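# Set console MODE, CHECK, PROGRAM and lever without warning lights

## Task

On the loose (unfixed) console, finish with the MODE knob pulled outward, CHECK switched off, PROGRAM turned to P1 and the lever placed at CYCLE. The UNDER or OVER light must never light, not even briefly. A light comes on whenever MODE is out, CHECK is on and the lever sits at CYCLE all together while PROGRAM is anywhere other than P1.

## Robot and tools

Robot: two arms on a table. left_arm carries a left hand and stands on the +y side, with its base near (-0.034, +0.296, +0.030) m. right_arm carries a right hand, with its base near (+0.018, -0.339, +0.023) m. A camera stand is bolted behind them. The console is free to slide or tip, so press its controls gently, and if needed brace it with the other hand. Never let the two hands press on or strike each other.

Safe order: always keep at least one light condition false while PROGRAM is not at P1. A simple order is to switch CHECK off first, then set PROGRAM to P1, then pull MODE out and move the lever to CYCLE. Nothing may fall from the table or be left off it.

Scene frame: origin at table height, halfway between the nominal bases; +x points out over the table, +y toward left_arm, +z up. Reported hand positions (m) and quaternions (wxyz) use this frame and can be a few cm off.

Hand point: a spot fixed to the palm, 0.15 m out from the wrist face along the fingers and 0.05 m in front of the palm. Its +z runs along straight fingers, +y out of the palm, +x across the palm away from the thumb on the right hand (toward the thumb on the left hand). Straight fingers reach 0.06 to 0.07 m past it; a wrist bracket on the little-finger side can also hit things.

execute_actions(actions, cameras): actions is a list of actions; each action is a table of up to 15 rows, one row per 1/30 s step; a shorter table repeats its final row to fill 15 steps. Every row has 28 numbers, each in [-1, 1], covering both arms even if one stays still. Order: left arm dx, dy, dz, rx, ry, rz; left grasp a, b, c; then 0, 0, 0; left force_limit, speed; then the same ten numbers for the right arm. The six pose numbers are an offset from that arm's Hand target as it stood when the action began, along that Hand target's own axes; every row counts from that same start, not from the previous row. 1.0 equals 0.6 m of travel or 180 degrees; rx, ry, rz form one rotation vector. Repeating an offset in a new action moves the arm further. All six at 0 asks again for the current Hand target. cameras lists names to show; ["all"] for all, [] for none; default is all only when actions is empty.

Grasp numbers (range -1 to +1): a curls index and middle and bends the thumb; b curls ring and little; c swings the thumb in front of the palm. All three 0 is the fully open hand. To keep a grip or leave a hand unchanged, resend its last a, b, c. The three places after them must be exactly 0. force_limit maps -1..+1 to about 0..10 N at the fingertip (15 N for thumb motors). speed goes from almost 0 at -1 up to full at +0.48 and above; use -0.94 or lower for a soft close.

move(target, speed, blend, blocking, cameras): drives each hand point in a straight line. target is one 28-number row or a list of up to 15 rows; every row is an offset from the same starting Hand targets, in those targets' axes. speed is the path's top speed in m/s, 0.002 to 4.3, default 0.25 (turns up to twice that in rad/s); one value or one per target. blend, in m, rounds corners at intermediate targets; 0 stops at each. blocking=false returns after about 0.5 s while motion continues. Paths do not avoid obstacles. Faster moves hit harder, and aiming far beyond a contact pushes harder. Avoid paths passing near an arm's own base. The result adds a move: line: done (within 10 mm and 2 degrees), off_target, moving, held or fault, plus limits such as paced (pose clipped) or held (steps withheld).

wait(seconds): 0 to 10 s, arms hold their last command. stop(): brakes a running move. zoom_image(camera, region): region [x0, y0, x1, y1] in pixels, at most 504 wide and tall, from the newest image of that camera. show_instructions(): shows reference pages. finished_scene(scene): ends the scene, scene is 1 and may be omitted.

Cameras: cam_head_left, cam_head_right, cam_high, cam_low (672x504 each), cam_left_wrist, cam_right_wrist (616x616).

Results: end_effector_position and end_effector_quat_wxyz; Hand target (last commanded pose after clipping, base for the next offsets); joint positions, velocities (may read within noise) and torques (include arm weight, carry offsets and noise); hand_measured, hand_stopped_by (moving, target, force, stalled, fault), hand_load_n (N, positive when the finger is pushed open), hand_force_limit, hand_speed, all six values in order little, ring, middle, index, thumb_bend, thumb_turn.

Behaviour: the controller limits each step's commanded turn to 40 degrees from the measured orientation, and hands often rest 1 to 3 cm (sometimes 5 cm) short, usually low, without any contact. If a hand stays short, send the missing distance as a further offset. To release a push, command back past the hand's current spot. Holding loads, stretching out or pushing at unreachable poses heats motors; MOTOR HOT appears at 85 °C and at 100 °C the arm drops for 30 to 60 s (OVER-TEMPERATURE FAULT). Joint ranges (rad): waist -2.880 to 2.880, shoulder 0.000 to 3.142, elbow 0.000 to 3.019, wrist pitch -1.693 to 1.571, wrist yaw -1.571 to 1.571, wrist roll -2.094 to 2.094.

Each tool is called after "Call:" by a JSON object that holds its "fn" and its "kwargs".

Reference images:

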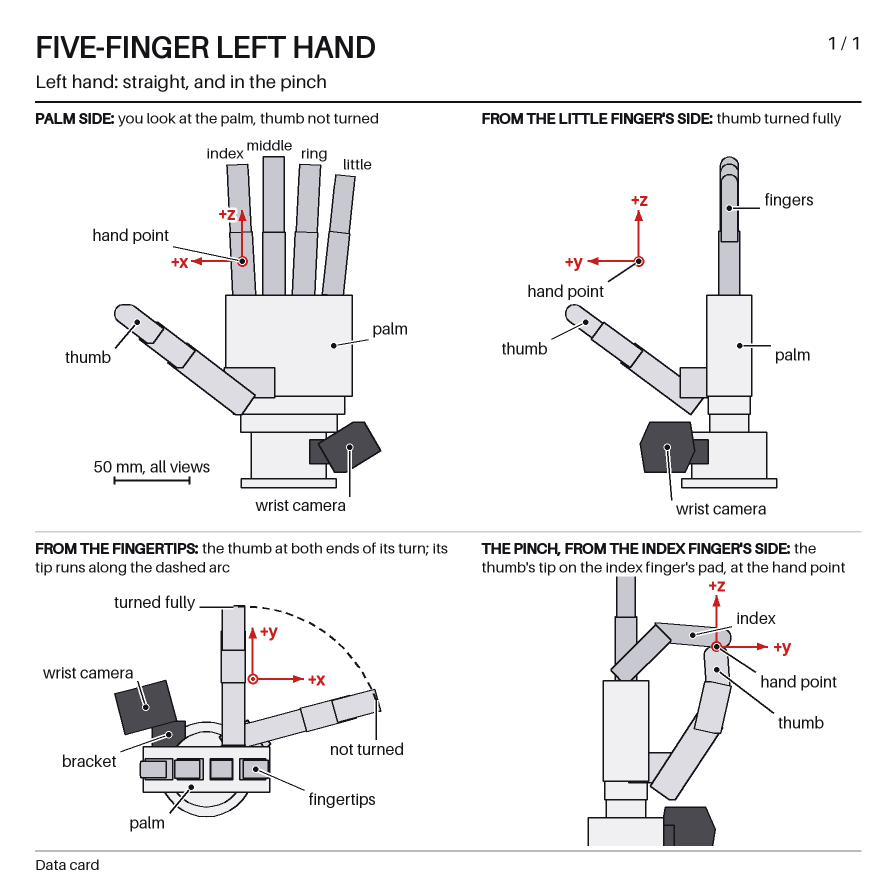

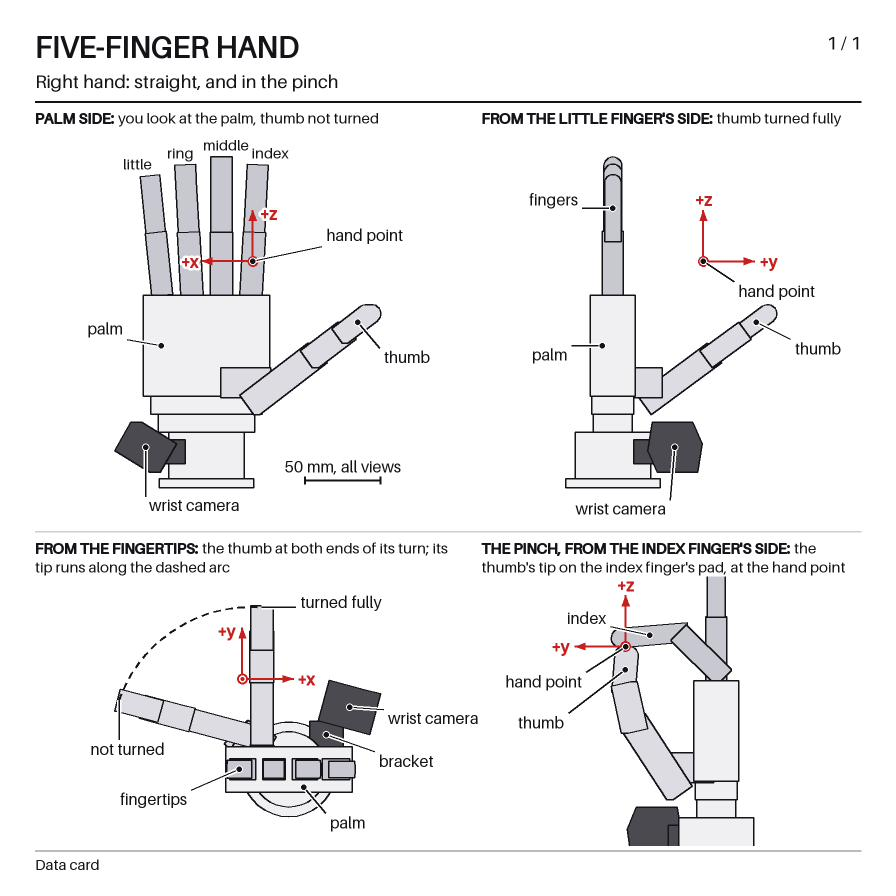

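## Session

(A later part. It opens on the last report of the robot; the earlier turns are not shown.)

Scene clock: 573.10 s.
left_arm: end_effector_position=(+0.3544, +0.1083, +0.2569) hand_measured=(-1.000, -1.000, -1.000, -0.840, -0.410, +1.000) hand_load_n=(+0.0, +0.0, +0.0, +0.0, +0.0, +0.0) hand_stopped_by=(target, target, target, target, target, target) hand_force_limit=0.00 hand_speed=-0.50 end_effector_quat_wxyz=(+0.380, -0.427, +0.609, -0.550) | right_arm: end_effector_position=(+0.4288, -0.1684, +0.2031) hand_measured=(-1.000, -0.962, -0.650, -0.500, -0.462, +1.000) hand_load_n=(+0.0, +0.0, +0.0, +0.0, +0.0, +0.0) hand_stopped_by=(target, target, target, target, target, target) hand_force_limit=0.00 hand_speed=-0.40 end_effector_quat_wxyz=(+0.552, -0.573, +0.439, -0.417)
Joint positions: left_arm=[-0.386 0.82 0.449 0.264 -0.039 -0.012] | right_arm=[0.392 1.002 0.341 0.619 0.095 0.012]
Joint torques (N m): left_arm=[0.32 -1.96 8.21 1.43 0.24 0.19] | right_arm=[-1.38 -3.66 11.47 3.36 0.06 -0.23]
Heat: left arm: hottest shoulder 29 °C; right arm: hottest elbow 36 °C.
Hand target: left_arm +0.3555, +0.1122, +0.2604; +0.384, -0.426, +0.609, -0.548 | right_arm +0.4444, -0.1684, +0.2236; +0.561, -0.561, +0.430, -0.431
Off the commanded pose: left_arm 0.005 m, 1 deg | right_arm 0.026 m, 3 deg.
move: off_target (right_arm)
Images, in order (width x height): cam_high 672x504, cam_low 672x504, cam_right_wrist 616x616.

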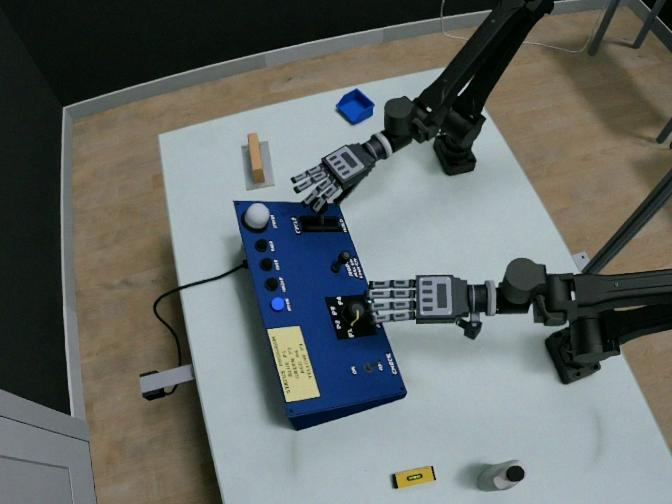

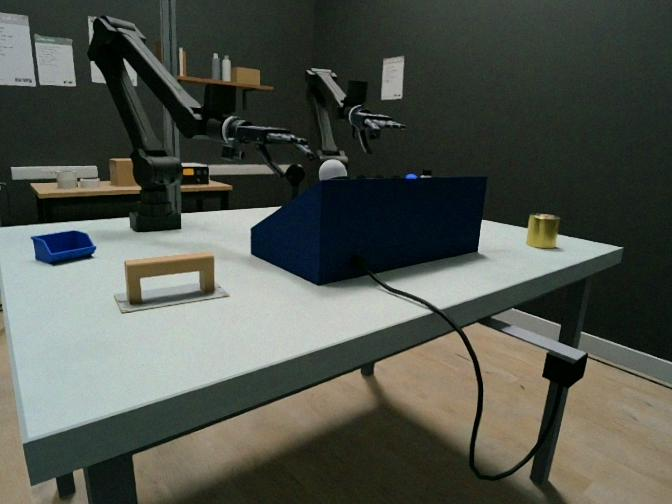

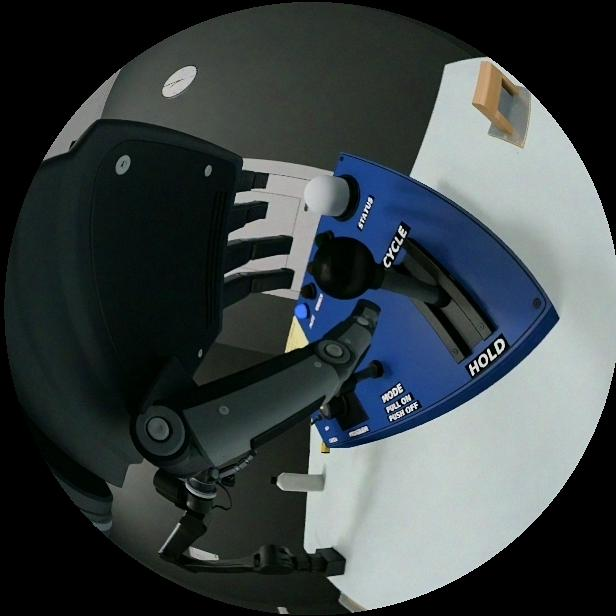

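Call:
{"fn": "move", "kwargs": {"target": [0, 0, 0, 0, 0, 0, 0, -0.8, 1, 0, 0, 0, 0, -0.5, 0.0086, -0.0033, 0.0322, 0, 0, 0, 0.25, 0, 1, 0, 0, 0, 0, -0.4], "speed": 0.04, "cameras": ["cam_right_wrist", "cam_high", "cam_low"]}}

Call:
{"fn": "zoom_image", "kwargs": {"camera": "cam_right_wrist", "region": [250, 180, 500, 430]}}

Call:
{"fn": "zoom_image", "kwargs": {"camera": "cam_low", "region": [230, 100, 370, 240]}}

Scene clock: 577.73 s.
left_arm: end_effector_position=(+0.3544, +0.1083, +0.2569) hand_measured=(-1.000, -1.000, -1.000, -0.840, -0.410, +1.000) hand_load_n=(+0.0, +0.0, +0.0, +0.0, +0.0, +0.0) hand_stopped_by=(target, target, target, target, target, target) hand_force_limit=0.00 hand_speed=-0.50 end_effector_quat_wxyz=(+0.380, -0.427, +0.609, -0.550) | right_arm: end_effector_position=(+0.4450, -0.1678, +0.2027) hand_measured=(-1.000, -0.962, -0.650, -0.500, -0.462, +1.000) hand_load_n=(+0.0, +0.0, +0.0, +0.0, +1.5, +0.0) hand_stopped_by=(target, target, target, target, target, target) hand_force_limit=0.00 hand_speed=-0.40 end_effector_quat_wxyz=(+0.551, -0.575, +0.440, -0.414)
Joint positions: left_arm=[-0.386 0.82 0.449 0.264 -0.039 -0.012] | right_arm=[0.37 1.061 0.378 0.634 0.069 0.012]
Joint torques (N m): left_arm=[0.15 -2.2 8.28 1.44 0.26 0.16] | right_arm=[-1.49 -4.07 11.92 3.54 0.11 -0.23]
Heat: left arm: hottest shoulder 29 °C; right arm: hottest elbow 36 °C.
Hand target: left_arm +0.3555, +0.1122, +0.2604; +0.384, -0.426, +0.609, -0.548 | right_arm +0.4643, -0.1683, +0.2255; +0.561, -0.561, +0.430, -0.431
Off the commanded pose: left_arm 0.005 m, 1 deg | right_arm 0.030 m, 3 deg.
move: off_target (right_arm)
Images, in order (width x height): cam_high 672x504, cam_low 672x504, cam_right_wrist 616x616.

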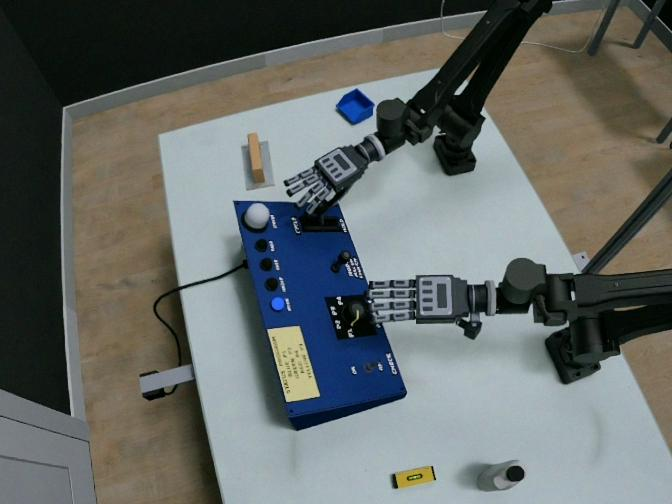

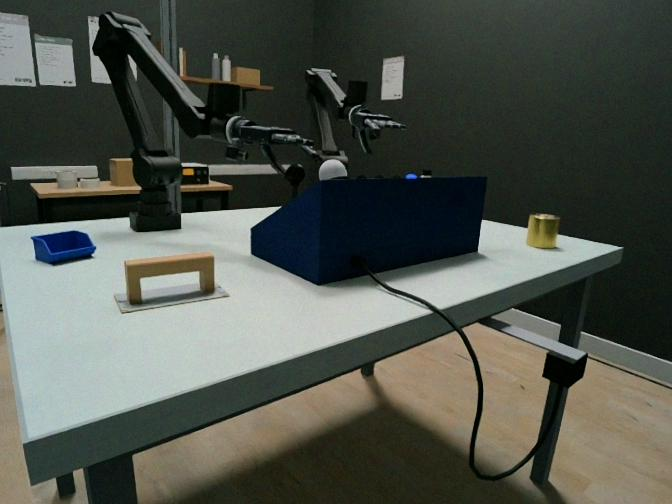

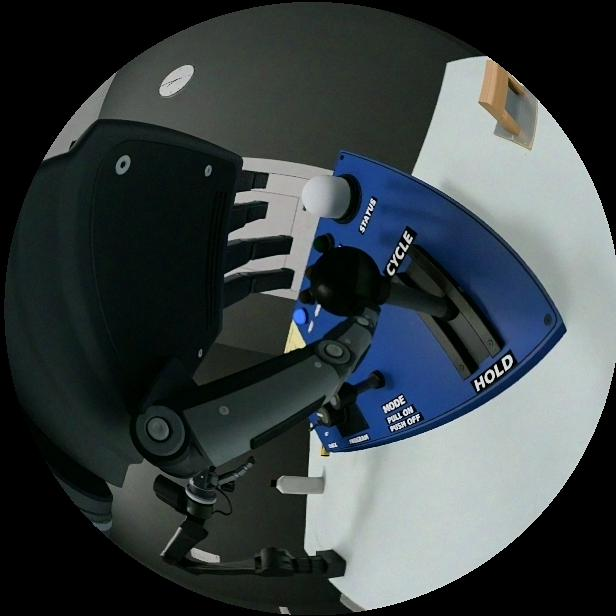

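Scaled by 2.016 from the camera's 616x616 image, which has a finer 880x880 frame.

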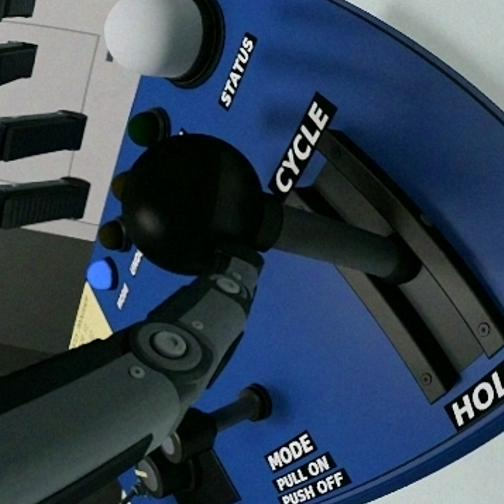

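Scaled by 3.600 from the camera's 672x504 image, which has a finer 960x720 frame.

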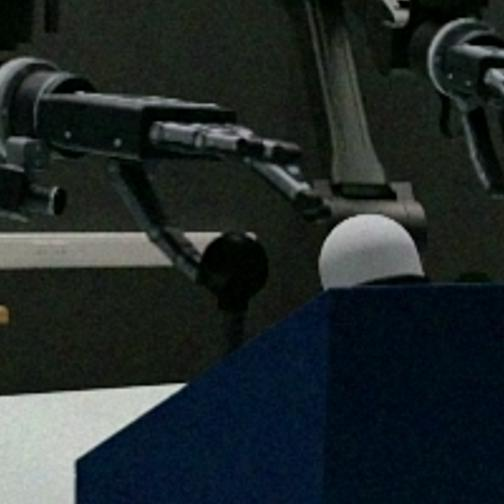

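Call:
{"fn": "move", "kwargs": {"target": [0, 0, 0, 0, 0, 0, 0, -0.8, 1, 0, 0, 0, 0, -0.5, 0.0065, 0, 0.0242, 0, 0, 0, 0.25, 0, 1, 0, 0, 0, 0, -0.4], "speed": 0.04, "cameras": ["cam_right_wrist", "cam_high", "cam_low"]}}

Call:
{"fn": "zoom_image", "kwargs": {"camera": "cam_right_wrist", "region": [250, 180, 500, 430]}}

Call:
{"fn": "zoom_image", "kwargs": {"camera": "cam_low", "region": [230, 100, 370, 240]}}

Scene clock: 580.63 s.
left_arm: end_effector_position=(+0.3544, +0.1083, +0.2569) hand_measured=(-1.000, -1.000, -1.000, -0.840, -0.410, +1.000) hand_load_n=(+0.0, +0.0, -0.5, +0.0, +0.0, +0.0) hand_stopped_by=(target, target, target, target, target, target) hand_force_limit=0.00 hand_speed=-0.50 end_effector_quat_wxyz=(+0.380, -0.427, +0.609, -0.550) | right_arm: end_effector_position=(+0.4540, -0.1680, +0.1914) hand_measured=(-1.000, -0.962, -0.650, -0.500, -0.462, +1.000) hand_load_n=(+0.0, +0.0, +0.0, +0.0, +4.5, +1.0) hand_stopped_by=(target, target, target, target, target, target) hand_force_limit=0.00 hand_speed=-0.40 end_effector_quat_wxyz=(+0.544, -0.584, +0.445, -0.407)
Joint positions: left_arm=[-0.386 0.82 0.449 0.264 -0.039 -0.012] | right_arm=[0.356 1.112 0.396 0.639 0.051 0.012]
Joint torques (N m): left_arm=[-0.44 -2.08 8.36 1.39 0.28 0.18] | right_arm=[-1.73 -5.01 12.7 3.99 0.17 -0.24]
Heat: left arm: hottest shoulder 29 °C; right arm: hottest elbow 37 °C.
Hand target: left_arm +0.3555, +0.1122, +0.2604; +0.384, -0.426, +0.609, -0.548 | right_arm +0.4793, -0.1683, +0.2257; +0.561, -0.561, +0.430, -0.431
Off the commanded pose: left_arm 0.005 m, 1 deg | right_arm 0.042 m, 5 deg.
move: off_target (right_arm)
Images, in order (width x height): cam_high 672x504, cam_low 672x504, cam_right_wrist 616x616.

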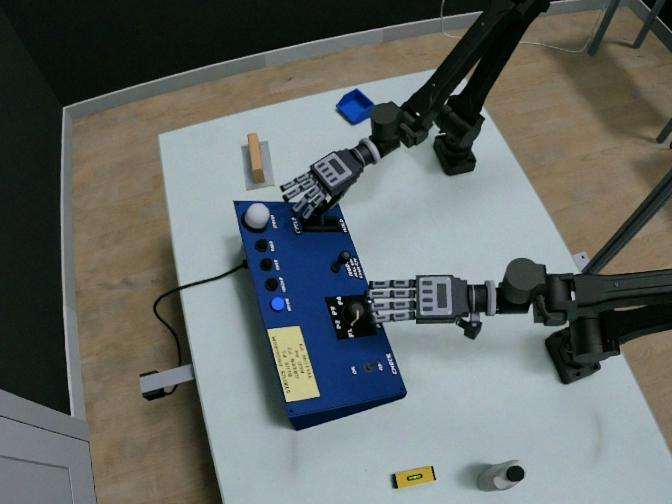

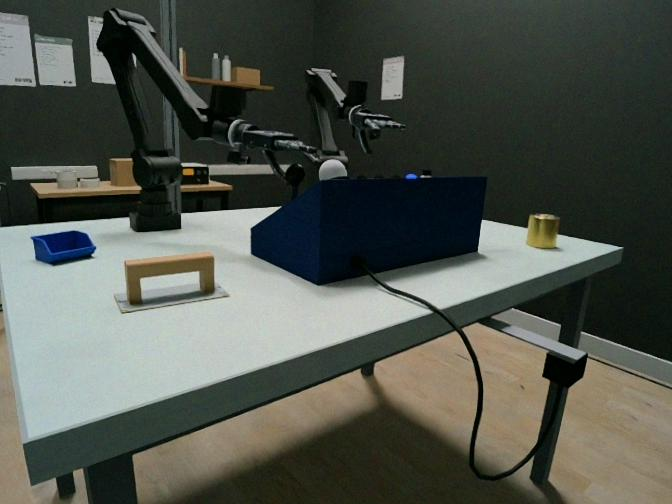

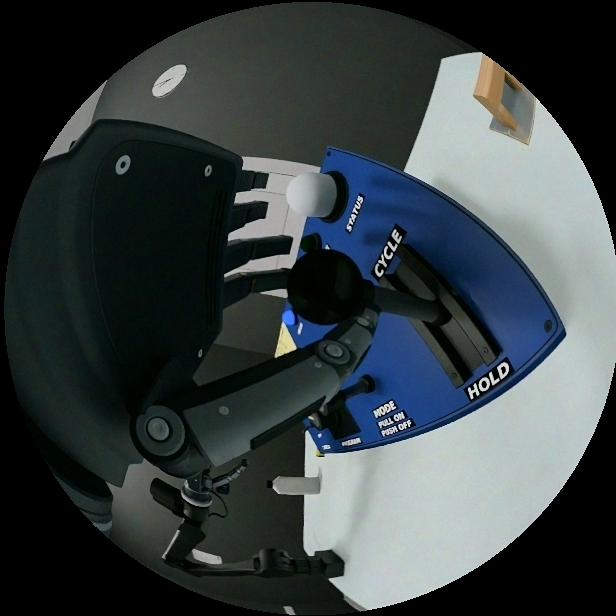

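Scaled by 2.016 from the camera's 616x616 image, which has a finer 880x880 frame.

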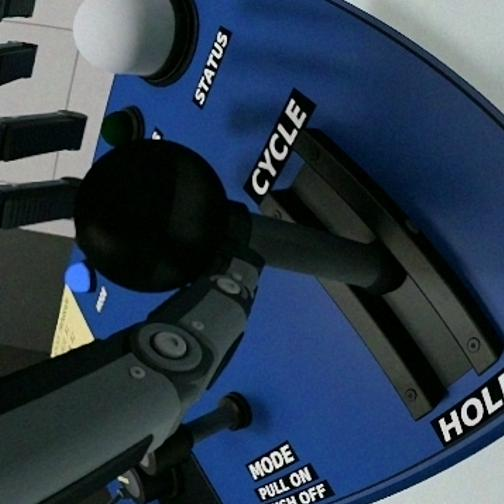

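Scaled by 3.600 from the camera's 672x504 image, which has a finer 960x720 frame.

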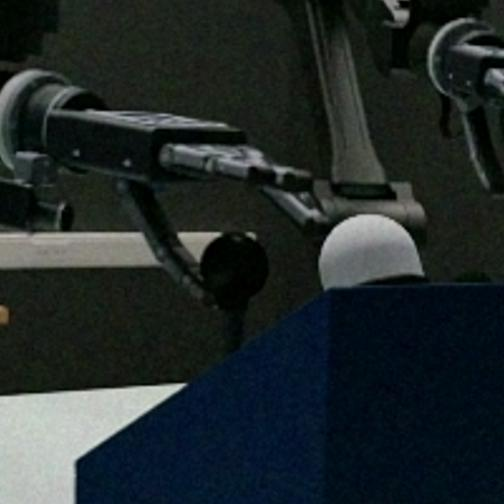

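Call:
{"fn": "move", "kwargs": {"target": [[0, 0, 0, 0, 0, 0, 0, -0.8, 1, 0, 0, 0, 0, -0.5, -0.0109, 0.0367, -0.0407, 0, 0, 0, 0, 0, 1, 0, 0, 0, 0, -0.4], [0, 0, 0, 0, 0, 0, 0, -0.8, 1, 0, 0, 0, 0, -0.5, -0.0368, 0.02, -0.1373, 0, 0, 0, 0, 0, 1, 0, 0, 0, 0, -0.4], [0, 0, 0, 0, 0, 0, 0, -0.8, 1, 0, 0, 0, 0, -0.5, -0.0015, -0.1133, -0.1986, 0, 0, 0, 0, 0, 1, 0, 0, 0, 0, -0.4]], "speed": [0.06, 0.06, 0.15], "blend": [0, 0.02, 0], "cameras": ["all"]}}

Call:
{"fn": "zoom_image", "kwargs": {"camera": "cam_right_wrist", "region": [250, 180, 500, 430]}}

Call:
{"fn": "zoom_image", "kwargs": {"camera": "cam_high", "region": [220, 180, 420, 440]}}

Call:
{"fn": "zoom_image", "kwargs": {"camera": "cam_left_wrist", "region": [60, 100, 350, 400]}}

Call:
{"fn": "zoom_image", "kwargs": {"camera": "cam_head_left", "region": [210, 140, 380, 250]}}

Scene clock: 593.60 s.
left_arm: end_effector_position=(+0.3544, +0.1083, +0.2569) hand_measured=(-1.000, -1.000, -1.000, -0.840, -0.410, +1.000) hand_load_n=(+0.0, +0.0, -0.5, +0.0, +0.0, +0.5) hand_stopped_by=(target, target, target, target, target, target) hand_force_limit=0.00 hand_speed=-0.50 end_effector_quat_wxyz=(+0.380, -0.427, +0.609, -0.550) | right_arm: end_effector_position=(+0.3581, -0.1954, +0.2688) hand_measured=(-1.000, -1.000, -1.000, -1.000, -0.650, +1.000) hand_load_n=(+0.0, +0.0, -0.5, +0.0, +0.0, +0.0) hand_stopped_by=(target, target, target, target, target, target) hand_force_limit=0.00 hand_speed=-0.40 end_effector_quat_wxyz=(+0.556, -0.570, +0.437, -0.419)
Joint positions: left_arm=[-0.386 0.82 0.449 0.264 -0.039 -0.012] | right_arm=[0.392 0.502 0.35 0.12 0.094 0.012]
Joint torques (N m): left_arm=[-0.09 -1.85 8.42 1.24 0.24 0.15] | right_arm=[-1.38 -0.97 13.55 2.21 0.07 -0.23]
Heat: left arm: hottest elbow 30 °C; right arm: hottest elbow 38 °C.
Hand target: left_arm +0.3555, +0.1122, +0.2604; +0.384, -0.426, +0.609, -0.548 | right_arm +0.3639, -0.1982, +0.2935; +0.561, -0.561, +0.430, -0.431
Off the commanded pose: left_arm 0.005 m, 1 deg | right_arm 0.026 m, 2 deg.
move: off_target (right_arm)

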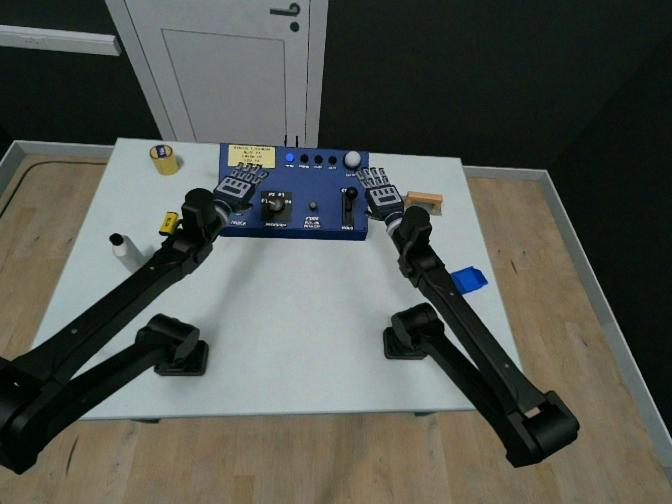

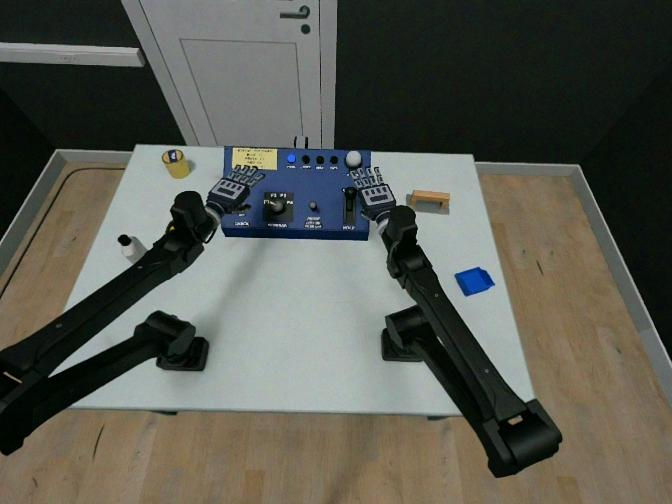

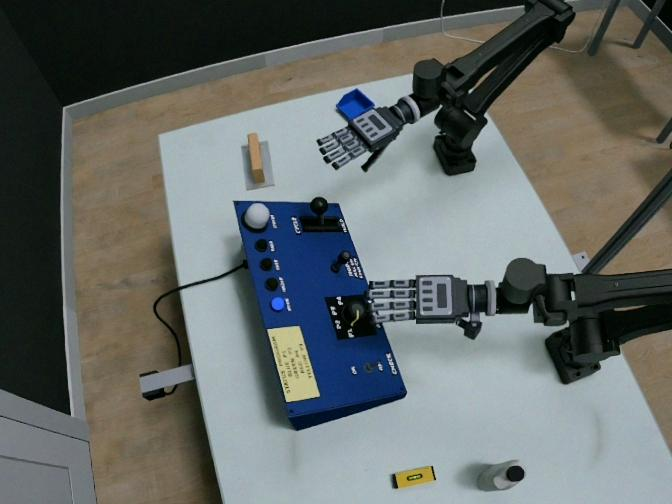

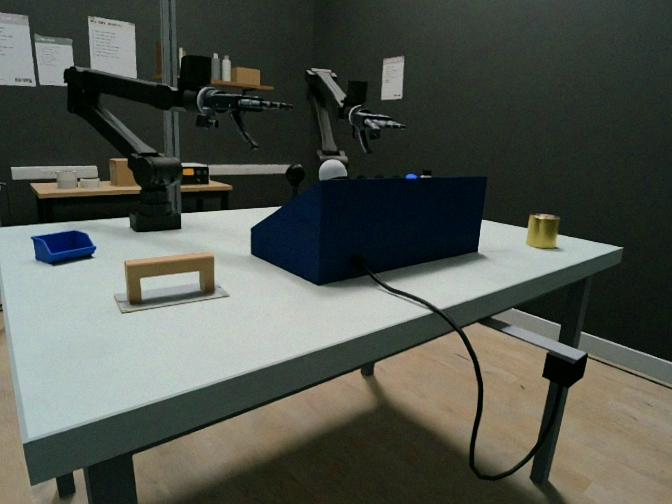

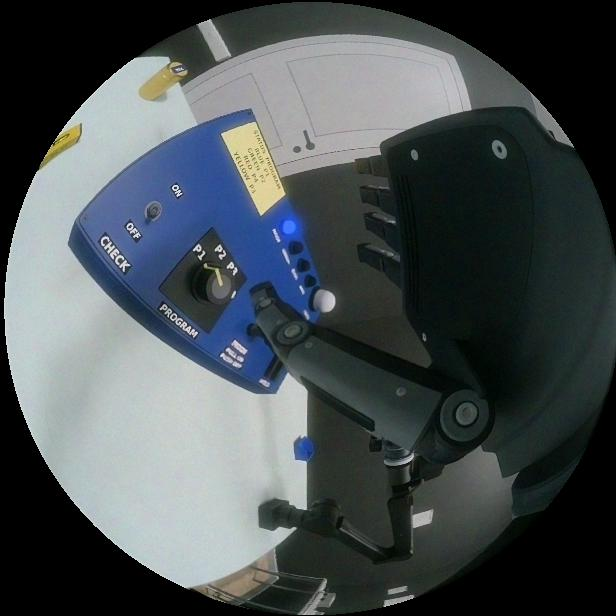

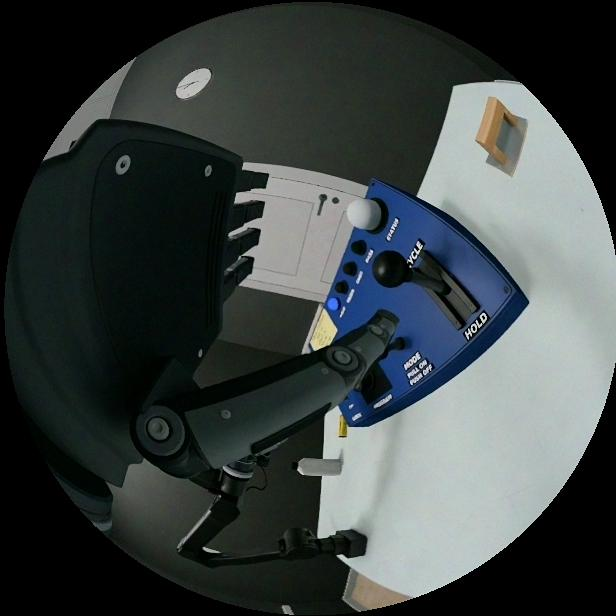

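Scaled by 2.016 from the camera's 616x616 image, which has a finer 880x880 frame.

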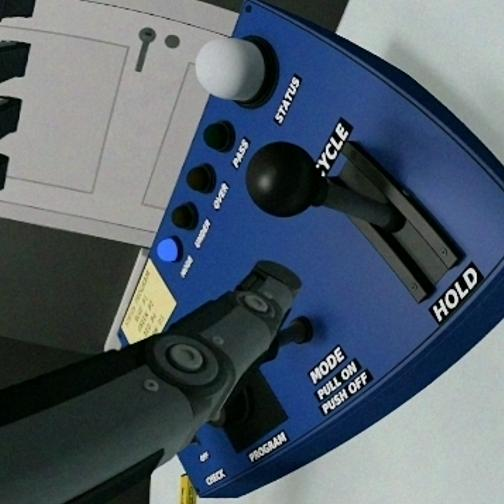

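Scaled by 1.938 from the camera's 672x504 image, which has a finer 960x720 frame.

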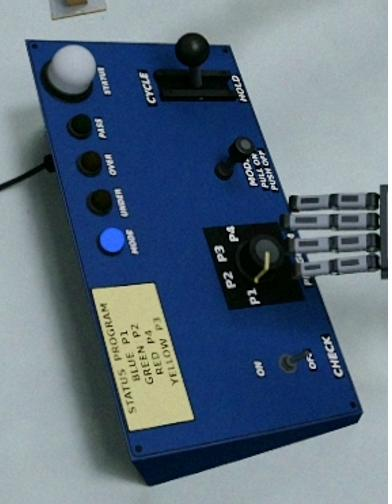

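Scaled by 1.680 from the camera's 616x616 image, which has a finer 880x880 frame.

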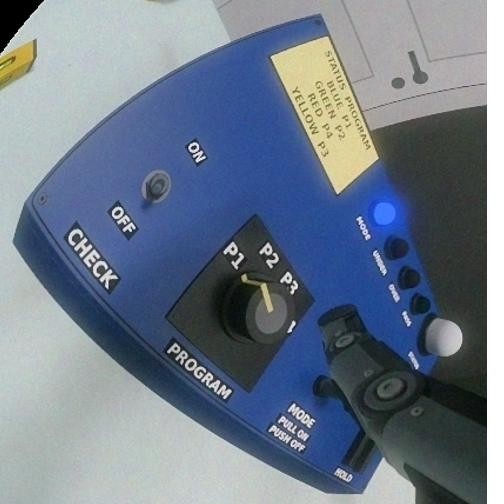

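Scaled by 2.965 from the camera's 672x504 image, which has a finer 960x720 frame.

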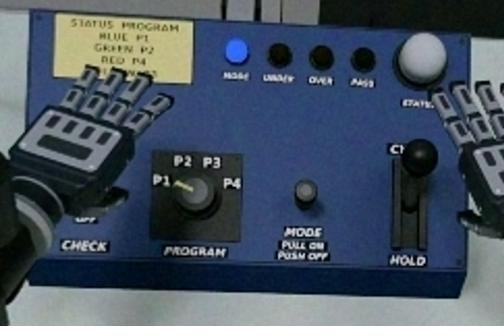

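Call:
{"fn": "finished_scene", "kwargs": {}}

The scene is finished: the task was done.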